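# Split a tall block stack into two equal stacks

## Task

Take the tall pile of blocks apart and rebuild it as two tidy stacks of the same height on the bench. When you finish, the row of objects next to it must still be upright.

## Robot and tools

Robot: two arms, left_arm and right_arm, each ending in a five-finger hand (right_arm a right hand, left_arm its mirror image). Base positions in the scene frame: left_arm (-0.008, +0.360, +0.018) m, right_arm (-0.039, -0.265, +0.044) m, both turned only slightly about z. A post stands behind the arms. Loose objects may now and then get a brief outside nudge.

Frames: the scene frame has its origin on the table top midway between the arms, +z up, +x out over the table, and left_arm on the +y side. Fixed cameras and the table use this frame. Each arm's hand poses, targets and readings are in that arm's own base frame, and pose offsets run along that arm's base axes, with turns made about the current Hand target position.

Hand point: a spot 0.05 m in front of the palm and 0.15 m out from the wrist face along the fingers. Its +z runs along straight fingers, +y out of the palm, +x across the palm away from the thumb on the right hand (toward the thumb on the left). Straight fingers extend 0.06 to 0.07 m past it, and their centre lines sit 0.06 m behind it along -y. A wrist bracket on the little-finger side can strike things.

The 28-number row, used by execute_actions and move, always covers both arms, even when only one moves. Every value lies in [-1, 1]. Order: left_arm dx, dy, dz, rx, ry, rz; left hand little, ring, middle, index, thumb_bend, thumb_turn, force_limit, speed; then the same fourteen for right_arm. The six pose numbers are an offset, not a pose: they count from that arm's Hand target when the action or move begins. 1.0 equals 0.6 m of travel or 180 degrees. rx, ry, rz form a single rotation vector. Six zeros ask nothing new of an arm. The hand numbers are absolute targets. For the fingers and thumb_bend, +1 means straight and -1 curled. For thumb_turn, +1 puts the thumb beside the palm and -1 puts it opposite the fingers. force_limit maps -1 to +1 onto roughly 0 to 10 N at the fingertip (15 N for the two thumb motors). speed runs from almost zero at -1 up to full speed at +0.48 and above. No hand value means "unchanged": to keep a hand as it is, resend the eight numbers last carried out for it.

execute_actions(actions, cameras): actions is a list of actions. Each action is a table of up to 15 rows, one row per 1/30 s step, and a short table keeps repeating its final row until step 15. Every row counts from the start-of-action Hand target, so a repeated offset moves the arm on again. cameras is a list of names, ["all"] or []; by default images come only when actions is empty.

move(target, speed, blend, blocking, cameras): target is one row or a list of up to 15 rows. All rows are offsets from the Hand targets at the move's start, not from the row before. The hand points travel in straight lines at up to speed m/s (0.002 to 4.3, default 0.25; turns at twice that in rad/s), one value overall or one per target. blend, in metres, rounds corners; 0 stops at each target. The whole list shares a 10 s cap. The move neither slows for nor avoids obstacles. blocking=false returns after about 0.5 s while the move keeps running. The result adds a move: line with the ending (done, off_target, moving, held, fault) and any limits that acted (paced = pose clipped, held = steps withheld).

wait(seconds 0 to 3600) lets time pass without new commands. stop() brakes a running move. zoom_image(camera, region [x0,y0,x1,y1], at most 504 px on each side) enlarges part of the latest image from one camera. show_instructions() displays the reference images. finished_scene(scene=1) ends the scene for good.

Cameras: cam_high and cam_low (896x504, fixed), cam_left_wrist and cam_right_wrist (672x504, fisheye, carried by the arms).

Results: end_effector_position (m) and end_effector_quat_wxyz in each base frame; Hand target, the last commanded pose after clipping, which the next offsets start from; joint positions, velocities and torques; and per hand hand_measured, hand_stopped_by (moving, target, force, stalled, fault), hand_load_n (positive when something pushes a finger open), hand_force_limit and hand_speed. These lists use the same motor order as the row. A grip that has been lost shows as the load dropping to about 0.

Behaviour: orientation commands are clipped to within 40 degrees of the current orientation at every step. Arms often settle 1 to 3 cm (sometimes 5 cm) off target, mostly low, and this does not mean contact. If so, send the missing distance as a new offset. The thumb opposite the fingers can enclose items about 0.035 to 0.065 m thick. Close at speed -0.94 or lower for a gentle grip. A finger motor locks once it reaches its target or force_limit. To squeeze harder, raise force_limit and send a target that is more closed than hand_measured. Joint ranges (rad): waist ±2.880, shoulder 0 to 3.142, elbow 0 to 3.019, wrist pitch -1.693 to 1.571, wrist yaw ±1.571, wrist roll ±2.094. Long holds, outstretched arms and pushing against obstacles heat the motors. MOTOR HOT appears at 85 °C, and at 100 °C the arm goes limp for 30 to 60 s.

Avoid: dropping blocks even a few millimetres, releasing a block that is still moving, fast impacts, hard pressing, knocking over the neighbouring row, anything leaving the table, letting the two hands or arms touch, and gripping the other hand's fingers. To end a push against something, command the arm back beyond its current hand point.

Each tool is called after "Request:" as name([rows], argument=value, ...), one row to a line, values as JSON.

Reference images:

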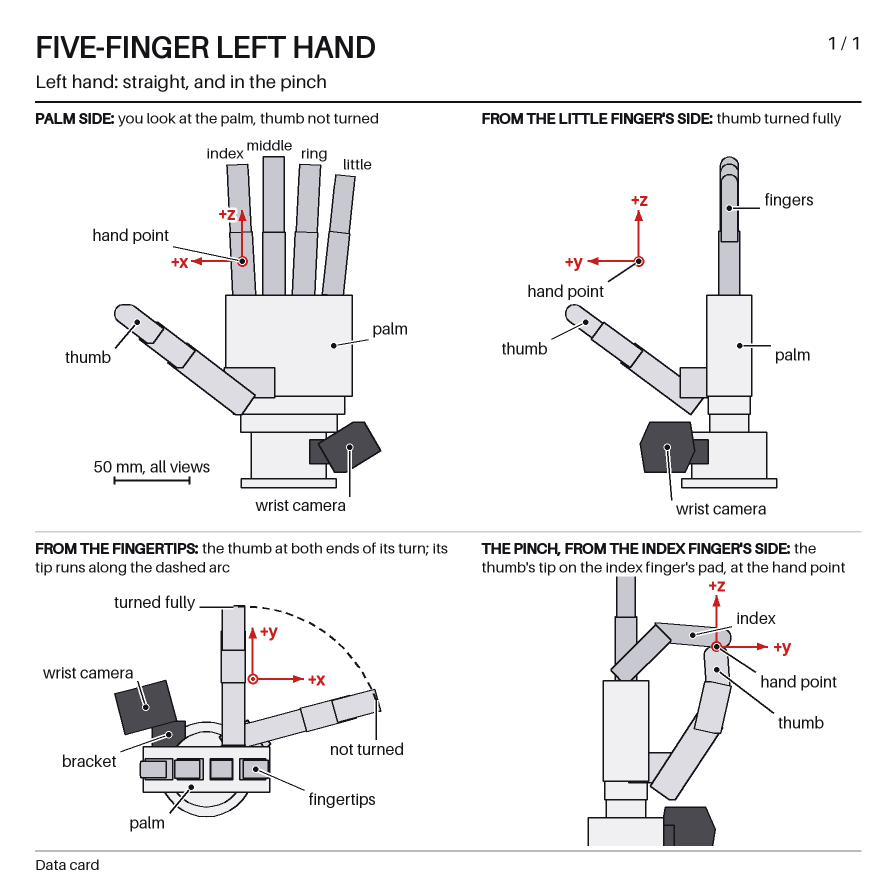

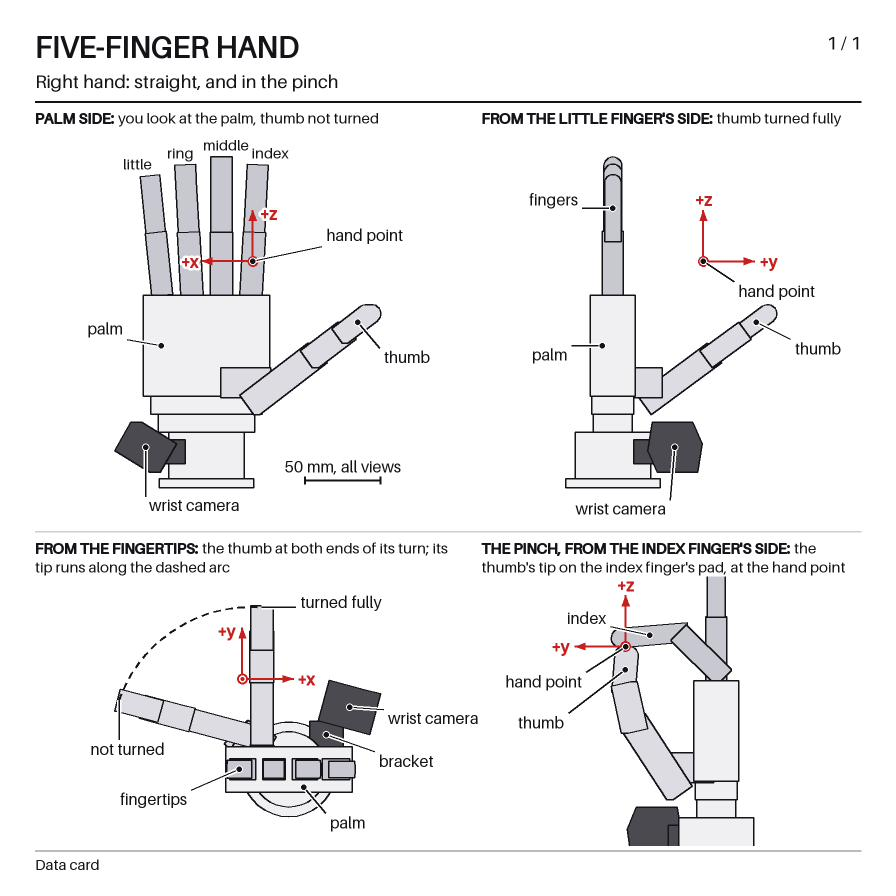

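## Session

Request:
execute_actions(actions=[])

Scene clock: 0.00 s.
left_arm: end_effector_position=(+0.1949, -0.2914, +0.3475) hand_measured=(+1.000, +1.000, +1.000, +1.000, +1.000, +1.000) hand_load_n=(+0.0, +0.0, +0.0, +0.0, +0.0, +0.5) hand_stopped_by=(target, target, target, target, target, target) hand_force_limit=0.00 hand_speed=-0.80 end_effector_quat_wxyz=(+0.440, +0.502, +0.744, +0.030) | right_arm: end_effector_position=(+0.3218, +0.0952, +0.2450) hand_measured=(+1.000, +1.000, +1.000, +1.000, +1.000, +1.000) hand_load_n=(+0.0, +0.0, +0.0, +0.0, +0.0, +0.0) hand_stopped_by=(target, target, target, target, target, target) hand_force_limit=0.00 hand_speed=-0.80 end_effector_quat_wxyz=(-0.010, -0.405, +0.914, -0.023)
Joint positions: left_arm=[-1.488 0.916 1.03 -1.047 -0.707 1.513] | right_arm=[0.121 1.249 1.262 -1.589 0.049 0.859]
Joint velocities: within noise
Joint torques (N m): no reading
Heat: left arm: hottest wrist pitch 31 °C; right arm: hottest waist 29 °C.
Hand target: left_arm +0.1952, -0.2949, +0.3610; +0.449, +0.495, +0.744, +0.019 | right_arm +0.3267, +0.0958, +0.2494; -0.004, -0.404, +0.914, -0.024

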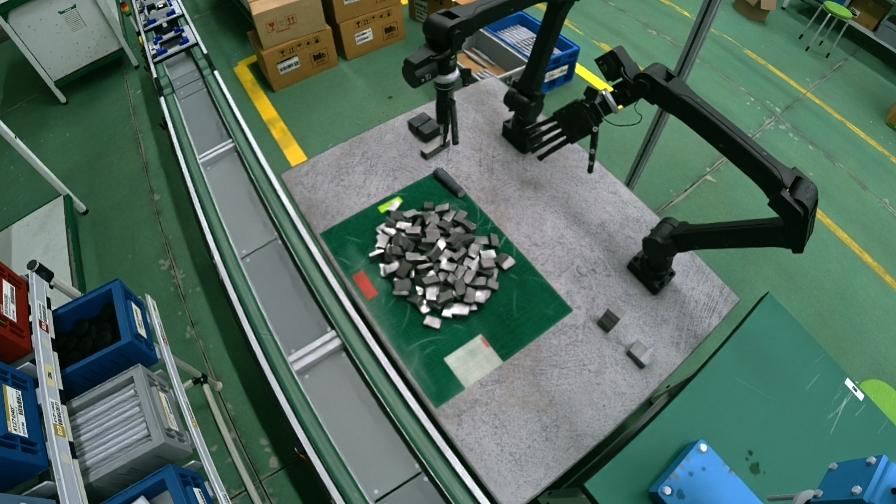

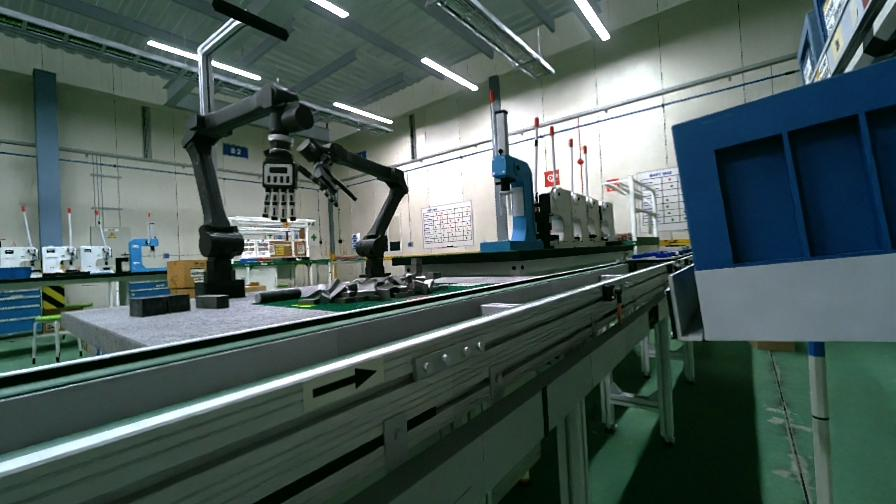

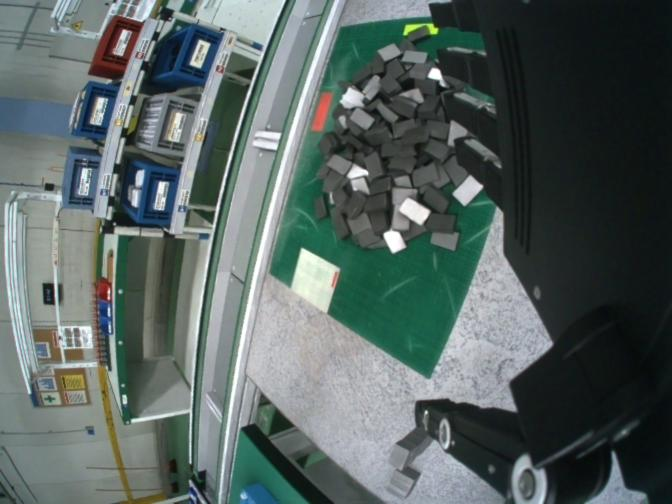

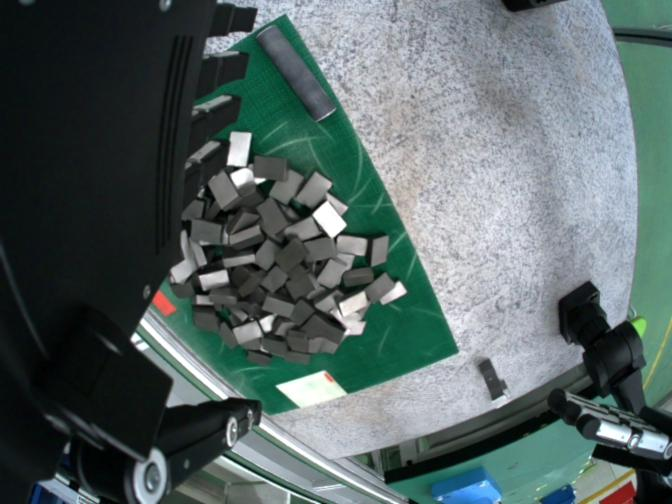

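Request:
zoom_image(camera="cam_high", region=[560, 280, 700, 390])

Request:
zoom_image(camera="cam_high", region=[370, 90, 510, 220])

Request:
zoom_image(camera="cam_low", region=[60, 240, 460, 350])

Request:
zoom_image(camera="cam_high", region=[310, 170, 580, 410])

Request:
zoom_image(camera="cam_right_wrist", region=[420, 300, 600, 450])

Request:
zoom_image(camera="cam_left_wrist", region=[340, 380, 500, 504])

Scaled by 3.600 from the camera's image (finer frame: 1280x720).

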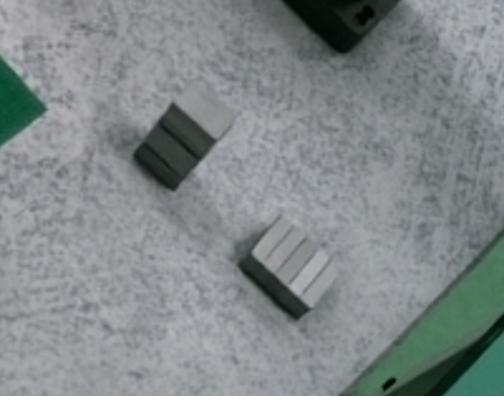

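Scaled by 3.600 from the camera's image (finer frame: 1280x720).

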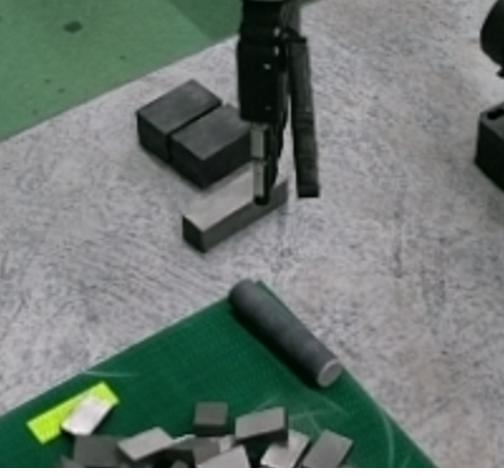

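Scaled by 1.260 from the camera's image (finer frame: 1280x720).

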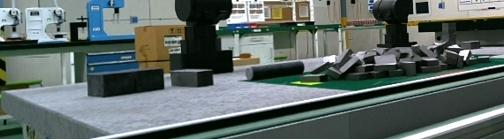

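Scaled by 1.867 from the camera's image (finer frame: 1280x720).

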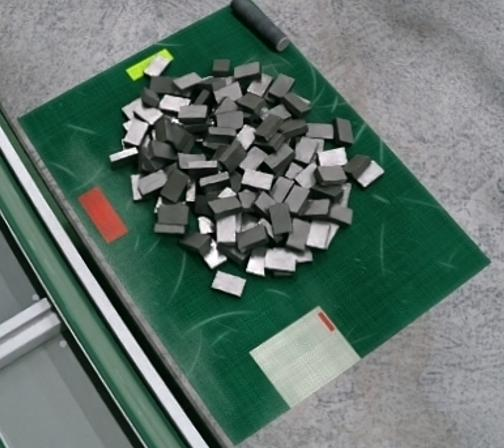

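Scaled by 2.800 from the camera's image (finer frame: 960x720).

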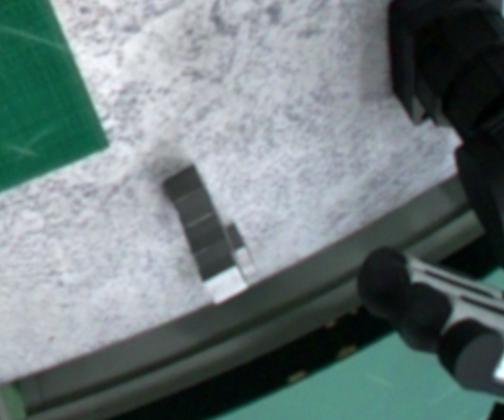

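Scaled by 3.150 from the camera's image (finer frame: 960x720).

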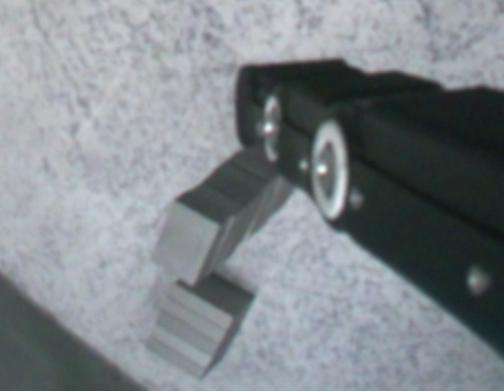

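Request:
zoom_image(camera="cam_right_wrist", region=[465, 345, 525, 420])

Request:
zoom_image(camera="cam_left_wrist", region=[380, 420, 430, 500])

Request:
zoom_image(camera="cam_high", region=[590, 300, 660, 375])

Request:
zoom_image(camera="cam_low", region=[340, 220, 460, 310])

Scaled by 6.720 from the camera's image (finer frame: 960x720).

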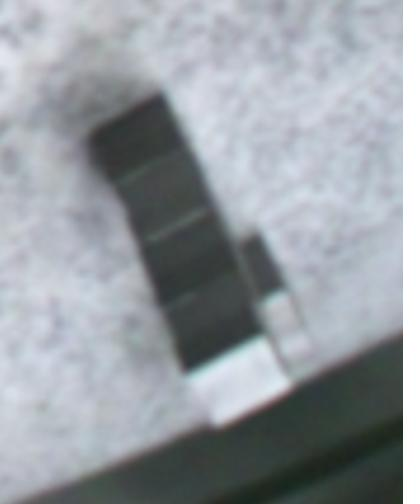

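Scaled by 6.300 from the camera's image (finer frame: 960x720).

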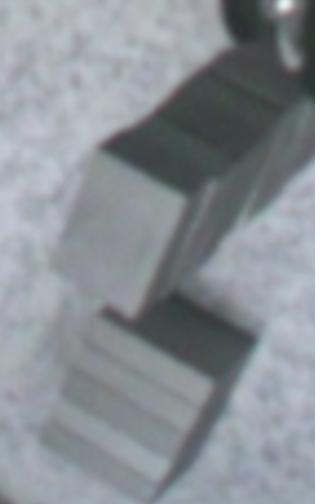

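Scaled by 6.720 from the camera's image (finer frame: 1280x720).

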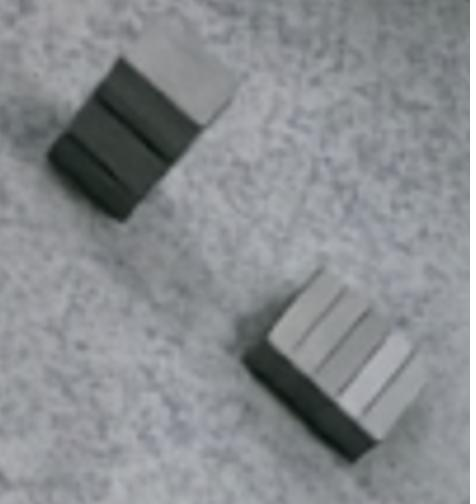

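Scaled by 4.200 from the camera's image (finer frame: 1280x720).

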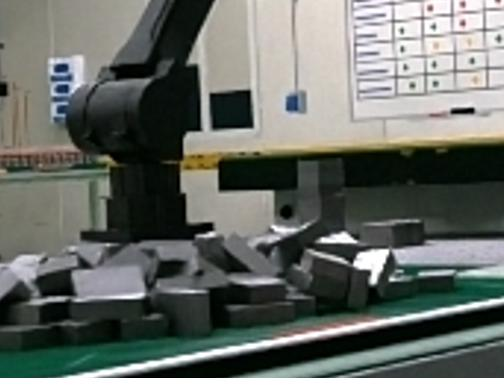

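Request:
move([
  [0.175,0.458,0.032,-0.149,0.137,0.395,1,1,1,1,1,1,0,-0.8,0,0,0,0,0,0,1,1,1,1,1,1,0,-0.8],
  [0.142,0.908,-0.018,-0.298,0.274,0.789,1,1,1,1,1,1,0,-0.8,0,0,0,0,0,0,1,1,1,1,1,1,0,-0.8],
], blend=[0.1,0], speed=0.35, cameras=["all"])

Scene clock: 31.40 s.
left_arm: end_effector_position=(+0.2750, +0.2456, +0.3339) hand_measured=(+1.000, +1.000, +1.000, +1.000, +1.000, +1.000) hand_load_n=(+0.0, +0.0, +0.0, +0.0, +0.0, +0.0) hand_stopped_by=(target, target, target, target, target, target) hand_force_limit=0.00 hand_speed=-0.80 end_effector_quat_wxyz=(-0.059, +0.697, -0.715, +0.000) | right_arm: end_effector_position=(+0.3218, +0.0952, +0.2450) hand_measured=(+1.000, +1.000, +1.000, +1.000, +1.000, +1.000) hand_load_n=(+0.0, +0.0, +0.0, +0.0, +0.0, +0.0) hand_stopped_by=(target, target, target, target, target, target) hand_force_limit=0.00 hand_speed=-0.80 end_effector_quat_wxyz=(-0.010, -0.405, +0.914, -0.023)
Joint positions: left_arm=[0.682 1.419 1.664 -1.699 -0.012 0.707] | right_arm=[0.121 1.249 1.262 -1.589 0.049 0.859]
Joint torques (N m): left_arm=[0.38 -8.53 13.3 0.83 0.2 -0.02] | right_arm=[0.56 -7.41 9.94 0.4 -0.04 0.06]
Heat: left arm: hottest wrist pitch 31 °C; right arm: hottest waist 29 °C.
Hand target: left_arm +0.2803, +0.2499, +0.3503; -0.001, +0.707, -0.707, +0.000 | right_arm +0.3267, +0.0958, +0.2494; -0.004, -0.404, +0.914, -0.024
Off the commanded pose: left_arm 0.018 m, 7 deg | right_arm 0.007 m, 1 deg.
joint sent to its limit (left arm) — joint 4 (wrist pitch), lower limit. The joint targets are off in orientation, not in position.
move: off_target (left_arm)
cam_left_wrist: T_world_to_cam=[[0.95375, -0.30029, 0.01361, -0.18559], [-0.27241, -0.84431, 0.46145, 0.11901], [-0.12708, -0.44382, -0.88706, 0.55123]] pos_world=[0.27947, 0.2894, 0.43659]

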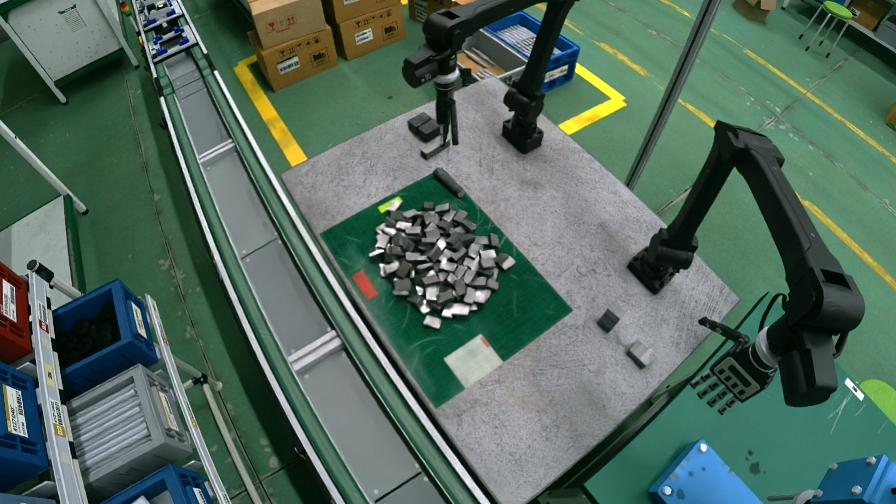

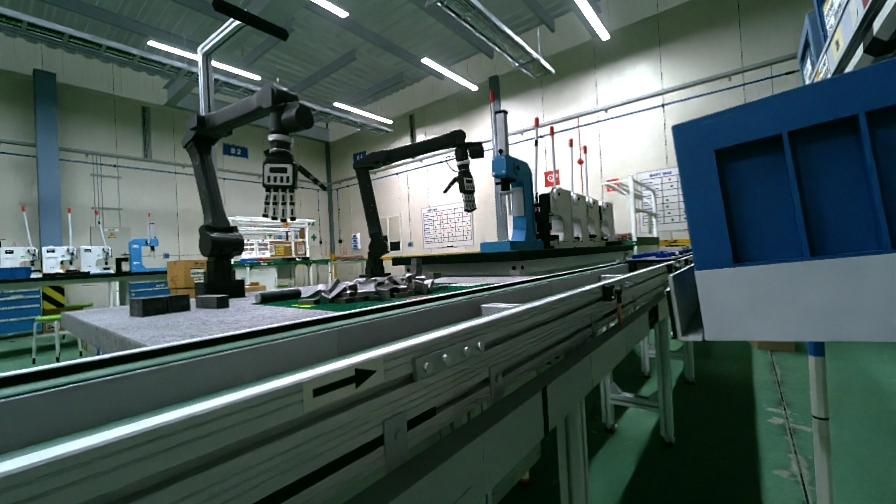

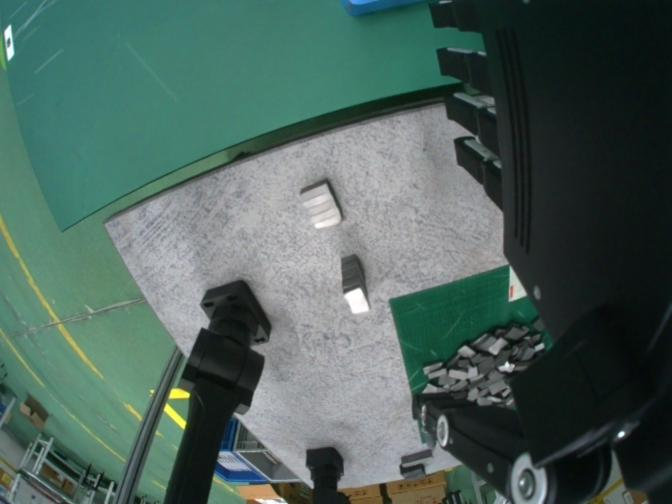

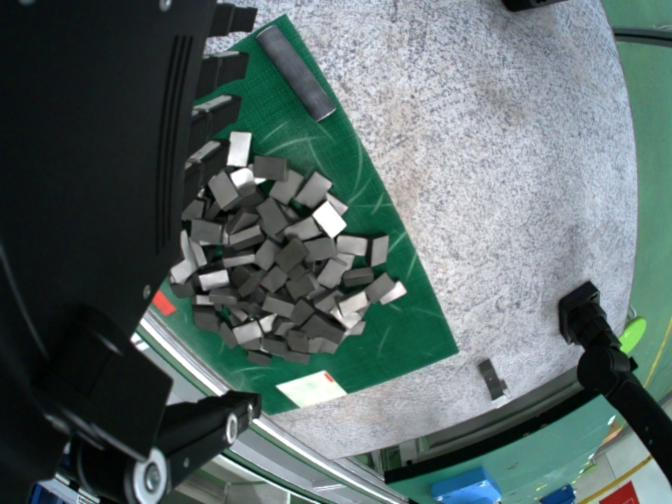

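Request:
zoom_image(camera="cam_left_wrist", region=[285, 165, 395, 325])

Request:
zoom_image(camera="cam_high", region=[590, 300, 660, 375])

Scaled by 3.150 from the camera's image (finer frame: 960x720).

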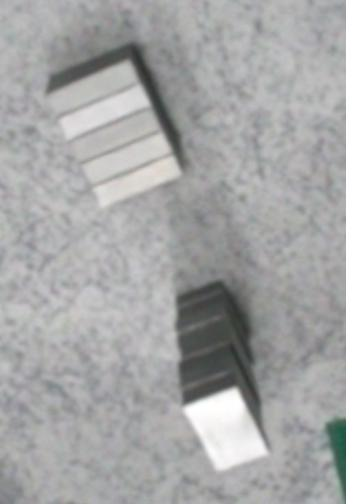

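Scaled by 6.720 from the camera's image (finer frame: 1280x720).

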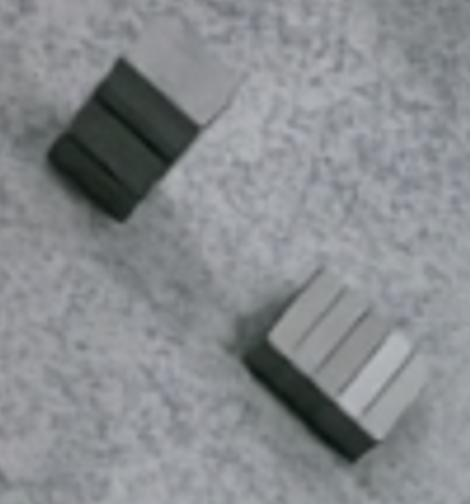

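Request:
move([
  [0,0,0,0,0,0,1,1,1,1,1,1,0,-0.8,0.122,0.507,0.052,0.0995,-0.188,0.34,1,1,0.5,0.5,0.6,-1,-0.4,0],
  [0,0,0,0,0,0,1,1,1,1,1,1,0,-0.8,-0.133,0.868,-0.165,0.199,-0.376,0.68,1,1,0.5,0.5,0.6,-1,-0.4,0],
], blend=[0.1,0], speed=0.3, cameras=["all"])

Scene clock: 45.53 s.
left_arm: end_effector_position=(+0.2750, +0.2455, +0.3339) hand_measured=(+1.000, +1.000, +1.000, +1.000, +1.000, +1.000) hand_load_n=(+0.0, +0.0, +0.0, +0.0, +0.0, +0.0) hand_stopped_by=(target, target, target, target, target, target) hand_force_limit=0.00 hand_speed=-0.80 end_effector_quat_wxyz=(-0.059, +0.697, -0.715, +0.000) | right_arm: end_effector_position=(+0.2411, +0.6053, +0.1473) hand_measured=(+1.000, +1.000, +0.500, +0.500, +0.600, -1.000) hand_load_n=(+0.0, +0.0, +0.0, +0.0, +0.0, +0.0) hand_stopped_by=(target, target, target, target, target, target) hand_force_limit=-0.40 hand_speed=0.00 end_effector_quat_wxyz=(-0.514, +0.857, +0.030, -0.031)
Joint positions: left_arm=[0.682 1.419 1.664 -1.699 -0.012 0.707] | right_arm=[1.02 1.707 1.262 -0.144 -0.56 -0.316]
Joint torques (N m): left_arm=[0.56 -8.76 13.39 0.79 0.21 -0.05] | right_arm=[0.79 -15.21 11.15 2.58 -0.48 -0.05]
Heat: left arm: hottest elbow 32 °C; right arm: hottest waist 29 °C.
Hand target: left_arm +0.2803, +0.2499, +0.3503; -0.001, +0.707, -0.708, +0.000 | right_arm +0.2469, +0.6166, +0.1504; -0.522, +0.852, +0.039, -0.024
Off the commanded pose: left_arm 0.018 m, 7 deg | right_arm 0.013 m, 2 deg.
joint sent to its limit (left arm) — joint 4 (wrist pitch), lower limit. The joint targets are off in orientation, not in position.
move: off_target (right_arm)
cam_left_wrist: T_world_to_cam=[[0.95386, -0.29994, 0.01363, -0.18576], [-0.27212, -0.84442, 0.46141, 0.11889], [-0.12688, -0.44383, -0.88708, 0.55115]] pos_world=[0.27947, 0.2893, 0.43659]
cam_right_wrist: T_world_to_cam=[[0.3024, -0.36893, -0.87889, 0.28355], [-0.69935, -0.71239, 0.05841, 0.57639], [-0.64766, 0.59699, -0.47344, -0.0178]] pos_world=[0.30583, 0.52585, 0.20711]

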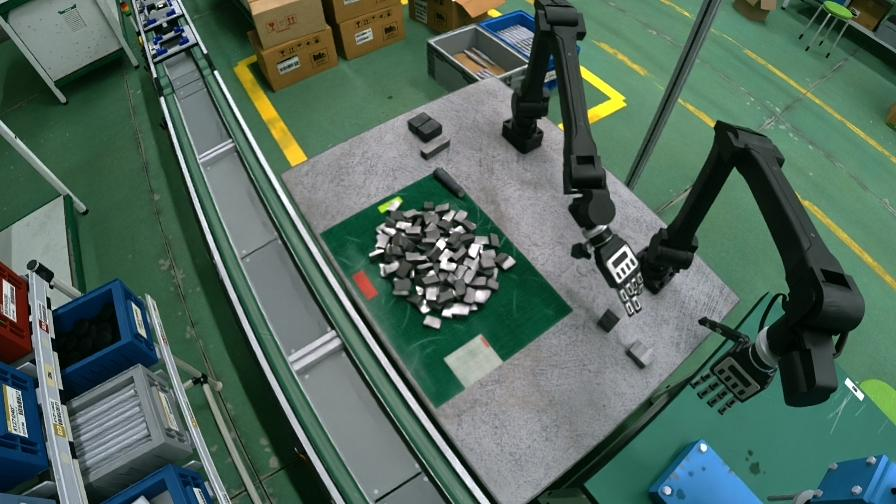

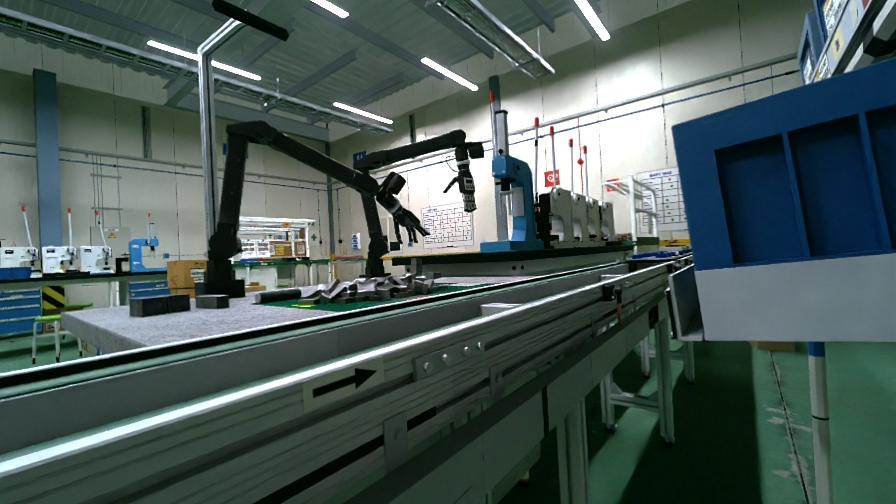

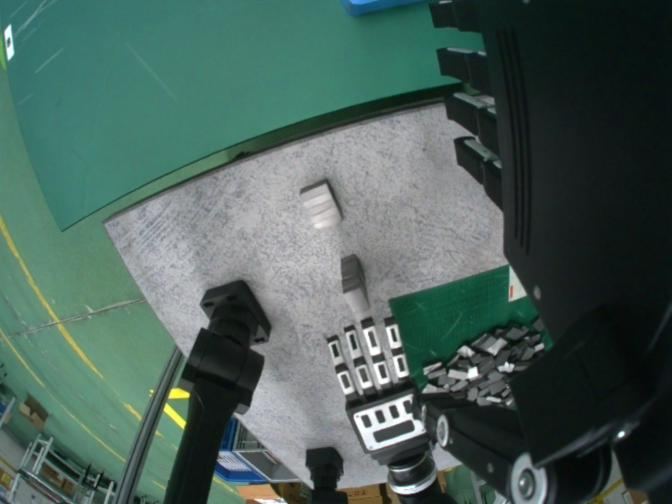

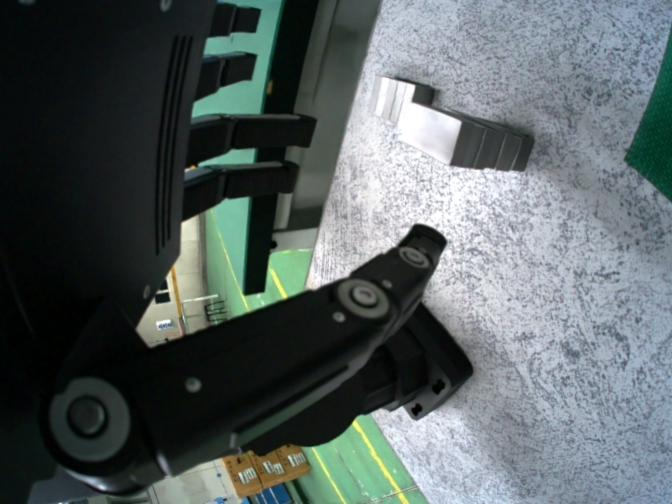

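Request:
zoom_image(camera="cam_right_wrist", region=[350, 55, 560, 195])

Scaled by 2.400 from the camera's image (finer frame: 960x720).

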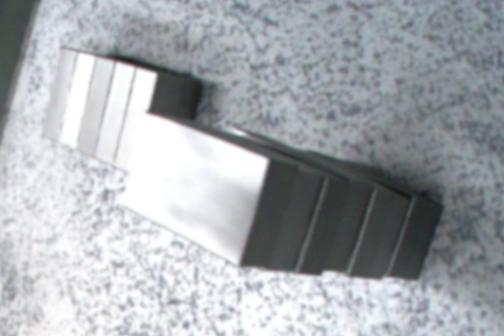

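Request:
zoom_image(camera="cam_right_wrist", region=[435, 95, 545, 180])

Scaled by 4.582 from the camera's image (finer frame: 960x720).

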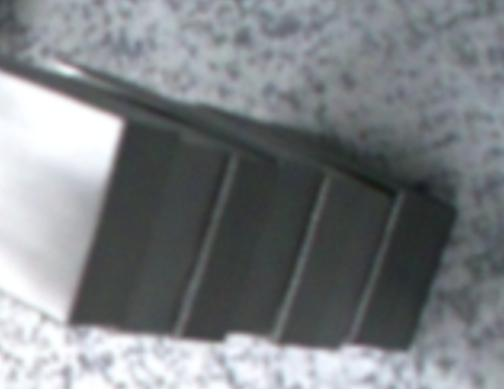

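Request:
move(target=[0,0,0,0,0,0,1,1,1,1,1,1,0,-0.8,0.01,-0.067,-0.1,0,0,0,1,1,0.5,0.5,0.6,-1,-0.4,0], speed=0.2, cameras=["cam_right_wrist"])

Scene clock: 48.10 s.
left_arm: end_effector_position=(+0.2750, +0.2455, +0.3339) hand_measured=(+1.000, +1.000, +1.000, +1.000, +1.000, +1.000) hand_load_n=(+0.0, +0.0, +0.0, +0.0, +0.0, +0.0) hand_stopped_by=(target, target, target, target, target, target) hand_force_limit=0.00 hand_speed=-0.80 end_effector_quat_wxyz=(-0.059, +0.697, -0.715, +0.000) | right_arm: end_effector_position=(+0.2502, +0.5755, +0.1000) hand_measured=(+1.000, +1.000, +0.500, +0.500, +0.600, -1.000) hand_load_n=(+0.0, +0.0, +0.0, +0.0, +0.0, +0.0) hand_stopped_by=(target, target, target, target, target, target) hand_force_limit=-0.40 hand_speed=0.00 end_effector_quat_wxyz=(-0.523, +0.851, +0.036, -0.025)
Joint positions: left_arm=[0.682 1.419 1.664 -1.699 -0.012 0.707] | right_arm=[0.974 1.718 1.126 0.011 -0.601 -0.349]
Joint torques (N m): left_arm=[0.38 -9.11 13.23 0.61 0.21 -0.03] | right_arm=[0.32 -14.74 8.36 2.63 -0.49 -0.04]
Heat: left arm: hottest elbow 33 °C; right arm: hottest waist 29 °C.
Hand target: left_arm +0.2803, +0.2499, +0.3503; -0.001, +0.707, -0.708, +0.000 | right_arm +0.2529, +0.5763, +0.0902; -0.522, +0.852, +0.039, -0.024
Off the commanded pose: left_arm 0.018 m, 7 deg | right_arm 0.010 m, 0 deg.
joint sent to its limit (left arm) — joint 4 (wrist pitch), lower limit. The joint targets are off in orientation, not in position.
move: done
cam_right_wrist: T_world_to_cam=[[0.31673, -0.34821, -0.88229, 0.21306], [-0.69675, -0.71657, 0.03269, 0.56858], [-0.64361, 0.60438, -0.46957, -0.022]] pos_world=[0.31451, 0.49491, 0.15907]

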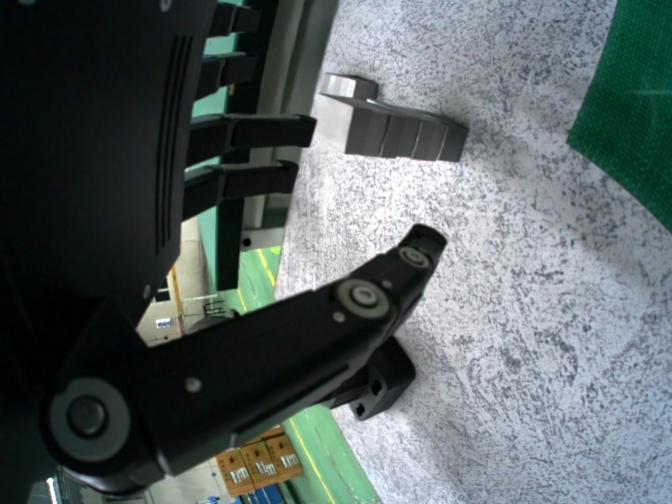

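Request:
zoom_image(camera="cam_right_wrist", region=[310, 60, 480, 175])

Request:
zoom_image(camera="cam_right_wrist", region=[335, 90, 475, 170])

Scaled by 2.965 from the camera's image (finer frame: 960x720).

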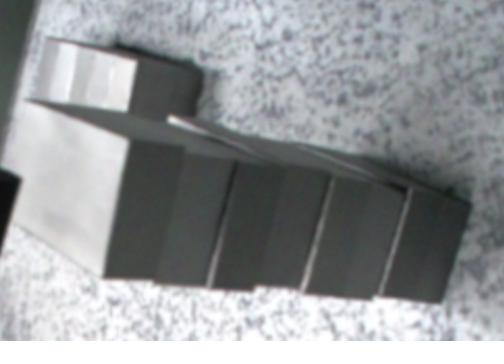

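Scaled by 3.600 from the camera's image (finer frame: 960x720).

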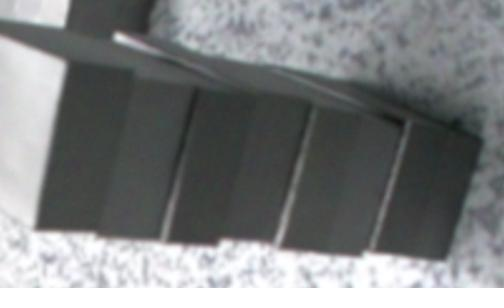

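Request:
zoom_image(camera="cam_right_wrist", region=[170, 0, 470, 290])

Scaled by 1.680 from the camera's image (finer frame: 960x720).

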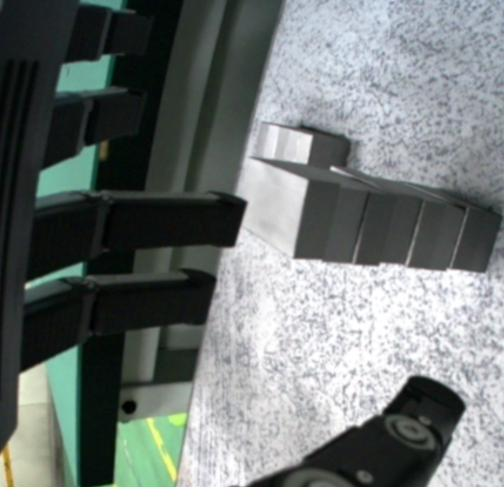

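Request:
wait(seconds=0.1, cameras=["all"])

Request:
zoom_image(camera="cam_left_wrist", region=[290, 230, 450, 350])

Request:
zoom_image(camera="cam_low", region=[340, 160, 480, 300])

Request:
zoom_image(camera="cam_high", region=[560, 200, 680, 380])

Scene clock: 66.07 s.
left_arm: end_effector_position=(+0.2750, +0.2455, +0.3339) hand_measured=(+1.000, +1.000, +1.000, +1.000, +1.000, +1.000) hand_load_n=(+0.0, +0.0, +0.0, +0.0, +0.0, +0.0) hand_stopped_by=(target, target, target, target, target, target) hand_force_limit=0.00 hand_speed=-0.80 end_effector_quat_wxyz=(-0.059, +0.697, -0.715, +0.000) | right_arm: end_effector_position=(+0.2502, +0.5755, +0.1001) hand_measured=(+1.000, +1.000, +0.500, +0.500, +0.600, -1.000) hand_load_n=(+0.0, +0.0, +0.0, +0.0, +0.0, +0.0) hand_stopped_by=(target, target, target, target, target, target) hand_force_limit=-0.40 hand_speed=0.00 end_effector_quat_wxyz=(-0.523, +0.851, +0.036, -0.025)
Joint positions: left_arm=[0.682 1.419 1.664 -1.699 -0.012 0.707] | right_arm=[0.974 1.718 1.126 0.011 -0.602 -0.349]
Joint torques (N m): left_arm=[0.26 -9.17 13.39 0.72 0.15 -0.02] | right_arm=[0.44 -14.62 8.39 2.59 -0.51 -0.05]
Heat: left arm: hottest elbow 35 °C; right arm: hottest waist 29 °C.
Hand target: left_arm +0.2803, +0.2499, +0.3503; -0.001, +0.707, -0.708, +0.000 | right_arm +0.2528, +0.5764, +0.0903; -0.522, +0.852, +0.039, -0.025
Off the commanded pose: left_arm 0.018 m, 7 deg | right_arm 0.010 m, 0 deg.
wait: 0.10 s; at rest from the start
cam_left_wrist: T_world_to_cam=[[0.95386, -0.29994, 0.01363, -0.18576], [-0.27212, -0.84442, 0.46141, 0.11889], [-0.12688, -0.44383, -0.88708, 0.55115]] pos_world=[0.27947, 0.2893, 0.43659]
cam_right_wrist: T_world_to_cam=[[0.31687, -0.34768, -0.88245, 0.21282], [-0.69648, -0.71684, 0.03234, 0.56876], [-0.64382, 0.60436, -0.4693, -0.02202]] pos_world=[0.31451, 0.49501, 0.15907]

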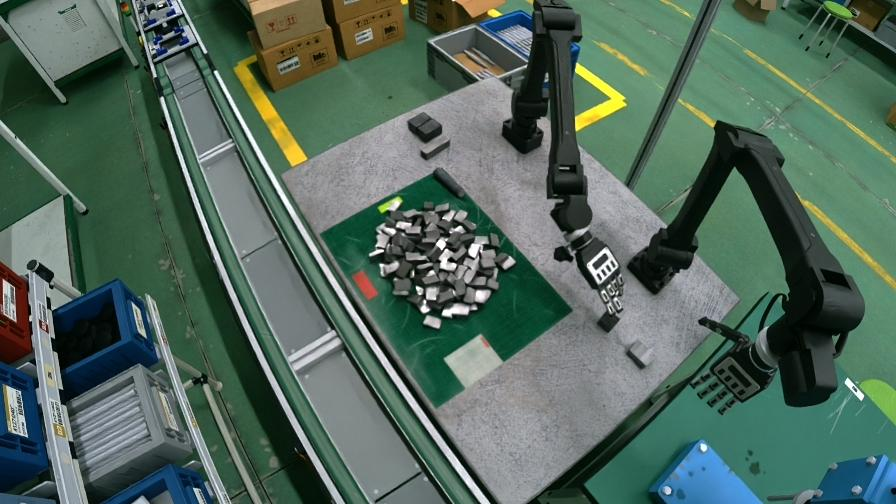

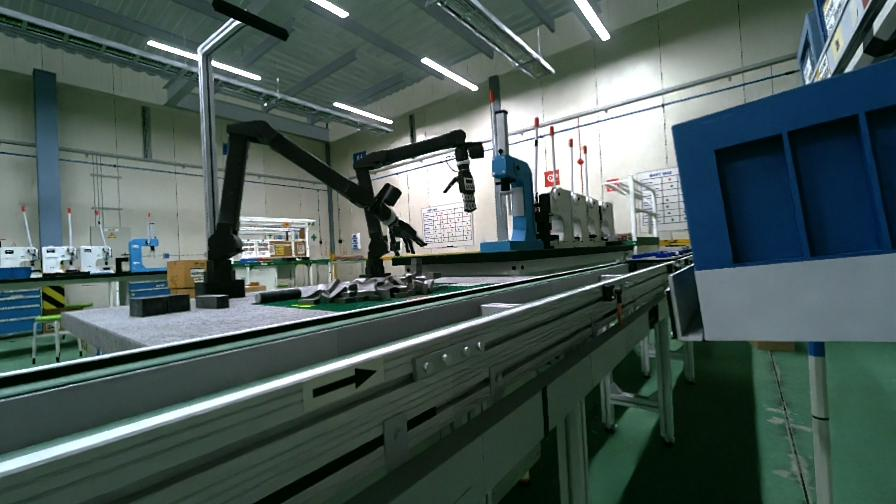

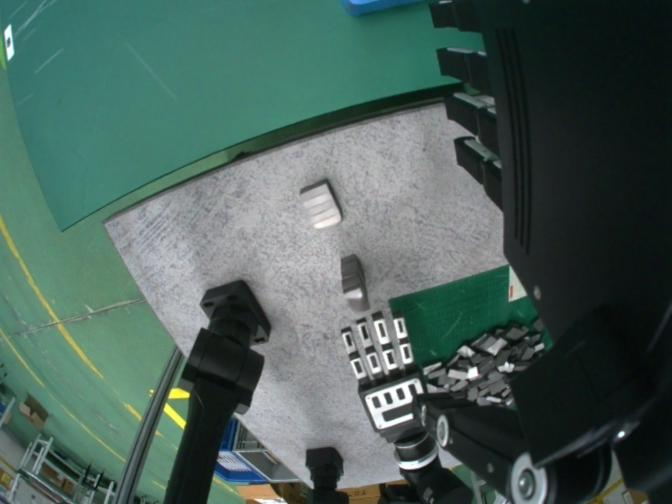

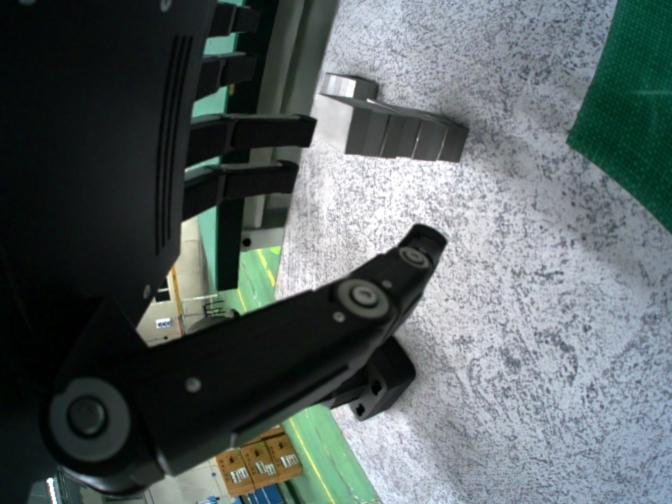

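Scaled by 3.150 from the camera's image (finer frame: 960x720).

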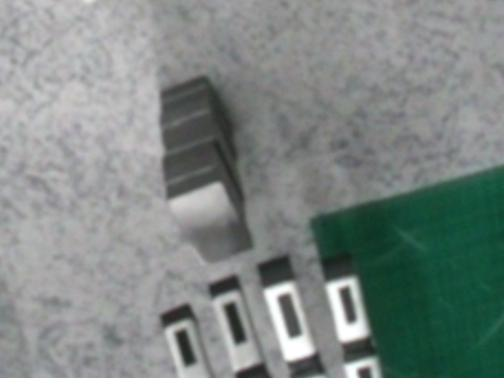

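Scaled by 3.600 from the camera's image (finer frame: 1280x720).

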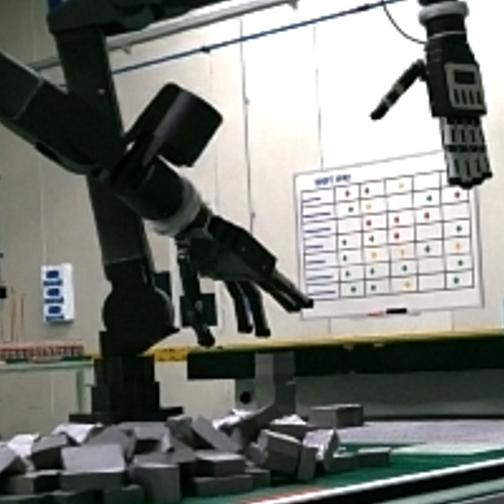

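Scaled by 2.800 from the camera's image (finer frame: 1280x720).

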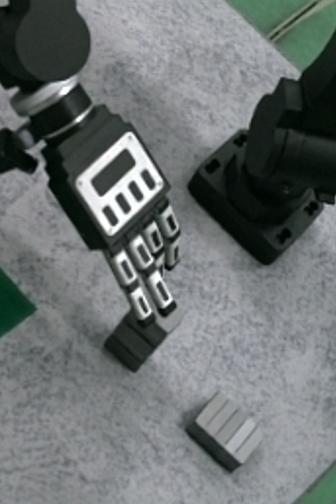

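Request:
move([
  [0,0,0,0,0,0,1,1,1,1,1,1,0,-0.8,0,0,0.05,0,0,0,1,1,0.4,0.4,0.8,-1,-0.4,0],
  [0,0,0,0,0,0,1,1,1,1,1,1,0,-0.8,0.013,0.119,0.05,0,0,0,1,1,0.4,0.4,0.8,-1,-0.4,0],
], speed=0.15, cameras=["cam_right_wrist","cam_left_wrist"])

Request:
zoom_image(camera="cam_right_wrist", region=[170, 0, 520, 290])

Request:
zoom_image(camera="cam_left_wrist", region=[290, 180, 450, 340])

Scene clock: 72.23 s.
left_arm: end_effector_position=(+0.2750, +0.2455, +0.3339) hand_measured=(+1.000, +1.000, +1.000, +1.000, +1.000, +1.000) hand_load_n=(+0.0, +0.0, +0.0, +0.0, +0.0, +0.0) hand_stopped_by=(target, target, target, target, target, target) hand_force_limit=0.00 hand_speed=-0.80 end_effector_quat_wxyz=(-0.059, +0.697, -0.715, +0.000) | right_arm: end_effector_position=(+0.2561, +0.6370, +0.1190) hand_measured=(+1.000, +1.000, +0.400, +0.400, +0.800, -1.000) hand_load_n=(+0.0, +0.0, +0.0, +0.0, +0.0, +0.0) hand_stopped_by=(target, target, target, target, target, target) hand_force_limit=-0.40 hand_speed=0.00 end_effector_quat_wxyz=(-0.522, +0.852, +0.043, -0.023)
Joint positions: left_arm=[0.682 1.419 1.664 -1.699 -0.012 0.707] | right_arm=[1.026 1.816 1.324 -0.073 -0.56 -0.331]
Joint torques (N m): left_arm=[0.26 -8.64 13.39 0.85 0.23 -0.04] | right_arm=[0.91 -16.79 11.88 1.48 -0.18 0.14]
Heat: left arm: hottest elbow 36 °C; right arm: hottest waist 29 °C.
Hand target: left_arm +0.2803, +0.2499, +0.3503; -0.001, +0.707, -0.708, +0.000 | right_arm +0.2606, +0.6478, +0.1204; -0.522, +0.852, +0.039, -0.025
Off the commanded pose: left_arm 0.018 m, 7 deg | right_arm 0.012 m, 0 deg.
joint sent to its limit (left arm) — joint 4 (wrist pitch), lower limit. The joint targets are off in orientation, not in position.
move: off_target (right_arm)
cam_left_wrist: T_world_to_cam=[[0.95386, -0.29994, 0.01363, -0.18576], [-0.27212, -0.84442, 0.46141, 0.11889], [-0.12688, -0.44383, -0.88708, 0.55115]] pos_world=[0.27947, 0.2893, 0.43659]
cam_right_wrist: T_world_to_cam=[[0.33011, -0.34565, -0.87838, 0.24394], [-0.6901, -0.72328, 0.02527, 0.61961], [-0.64405, 0.59782, -0.4773, -0.04138]] pos_world=[0.32042, 0.55721, 0.17886]
Images, in order (width x height): cam_left_wrist 672x504, cam_right_wrist 672x504.

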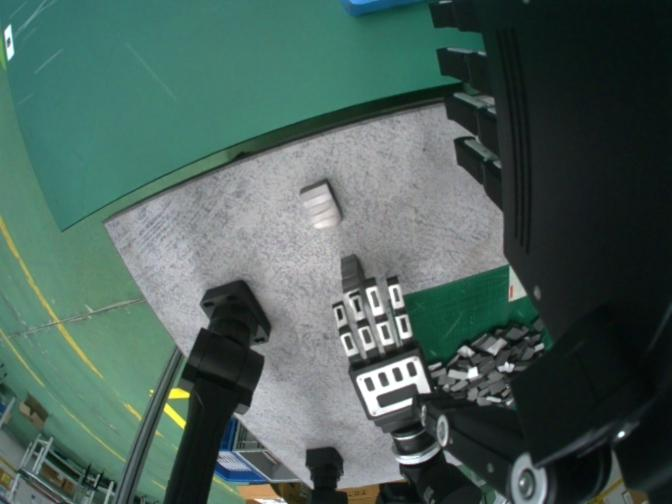

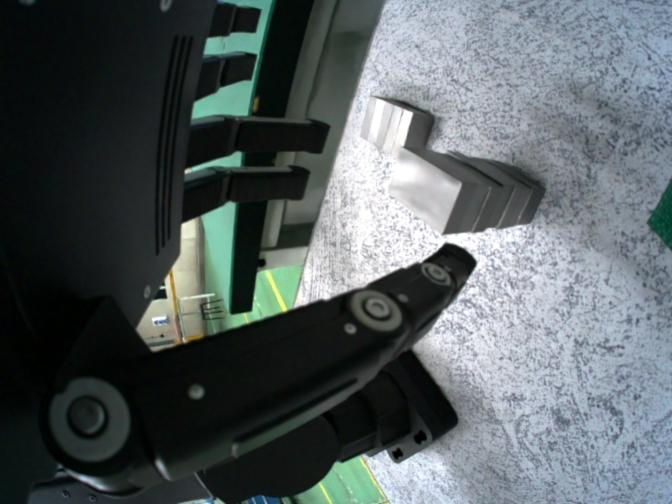

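Scaled by 1.440 from the camera's image (finer frame: 960x720).

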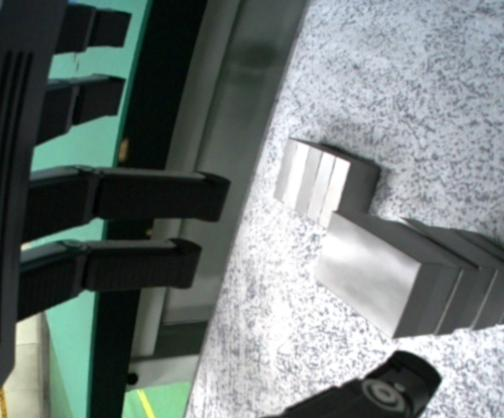

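Scaled by 3.150 from the camera's image (finer frame: 960x720).

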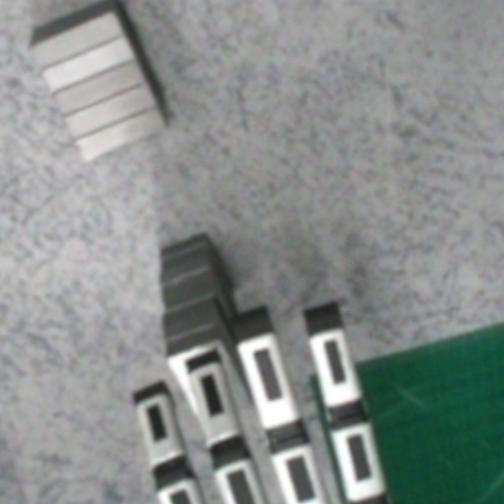

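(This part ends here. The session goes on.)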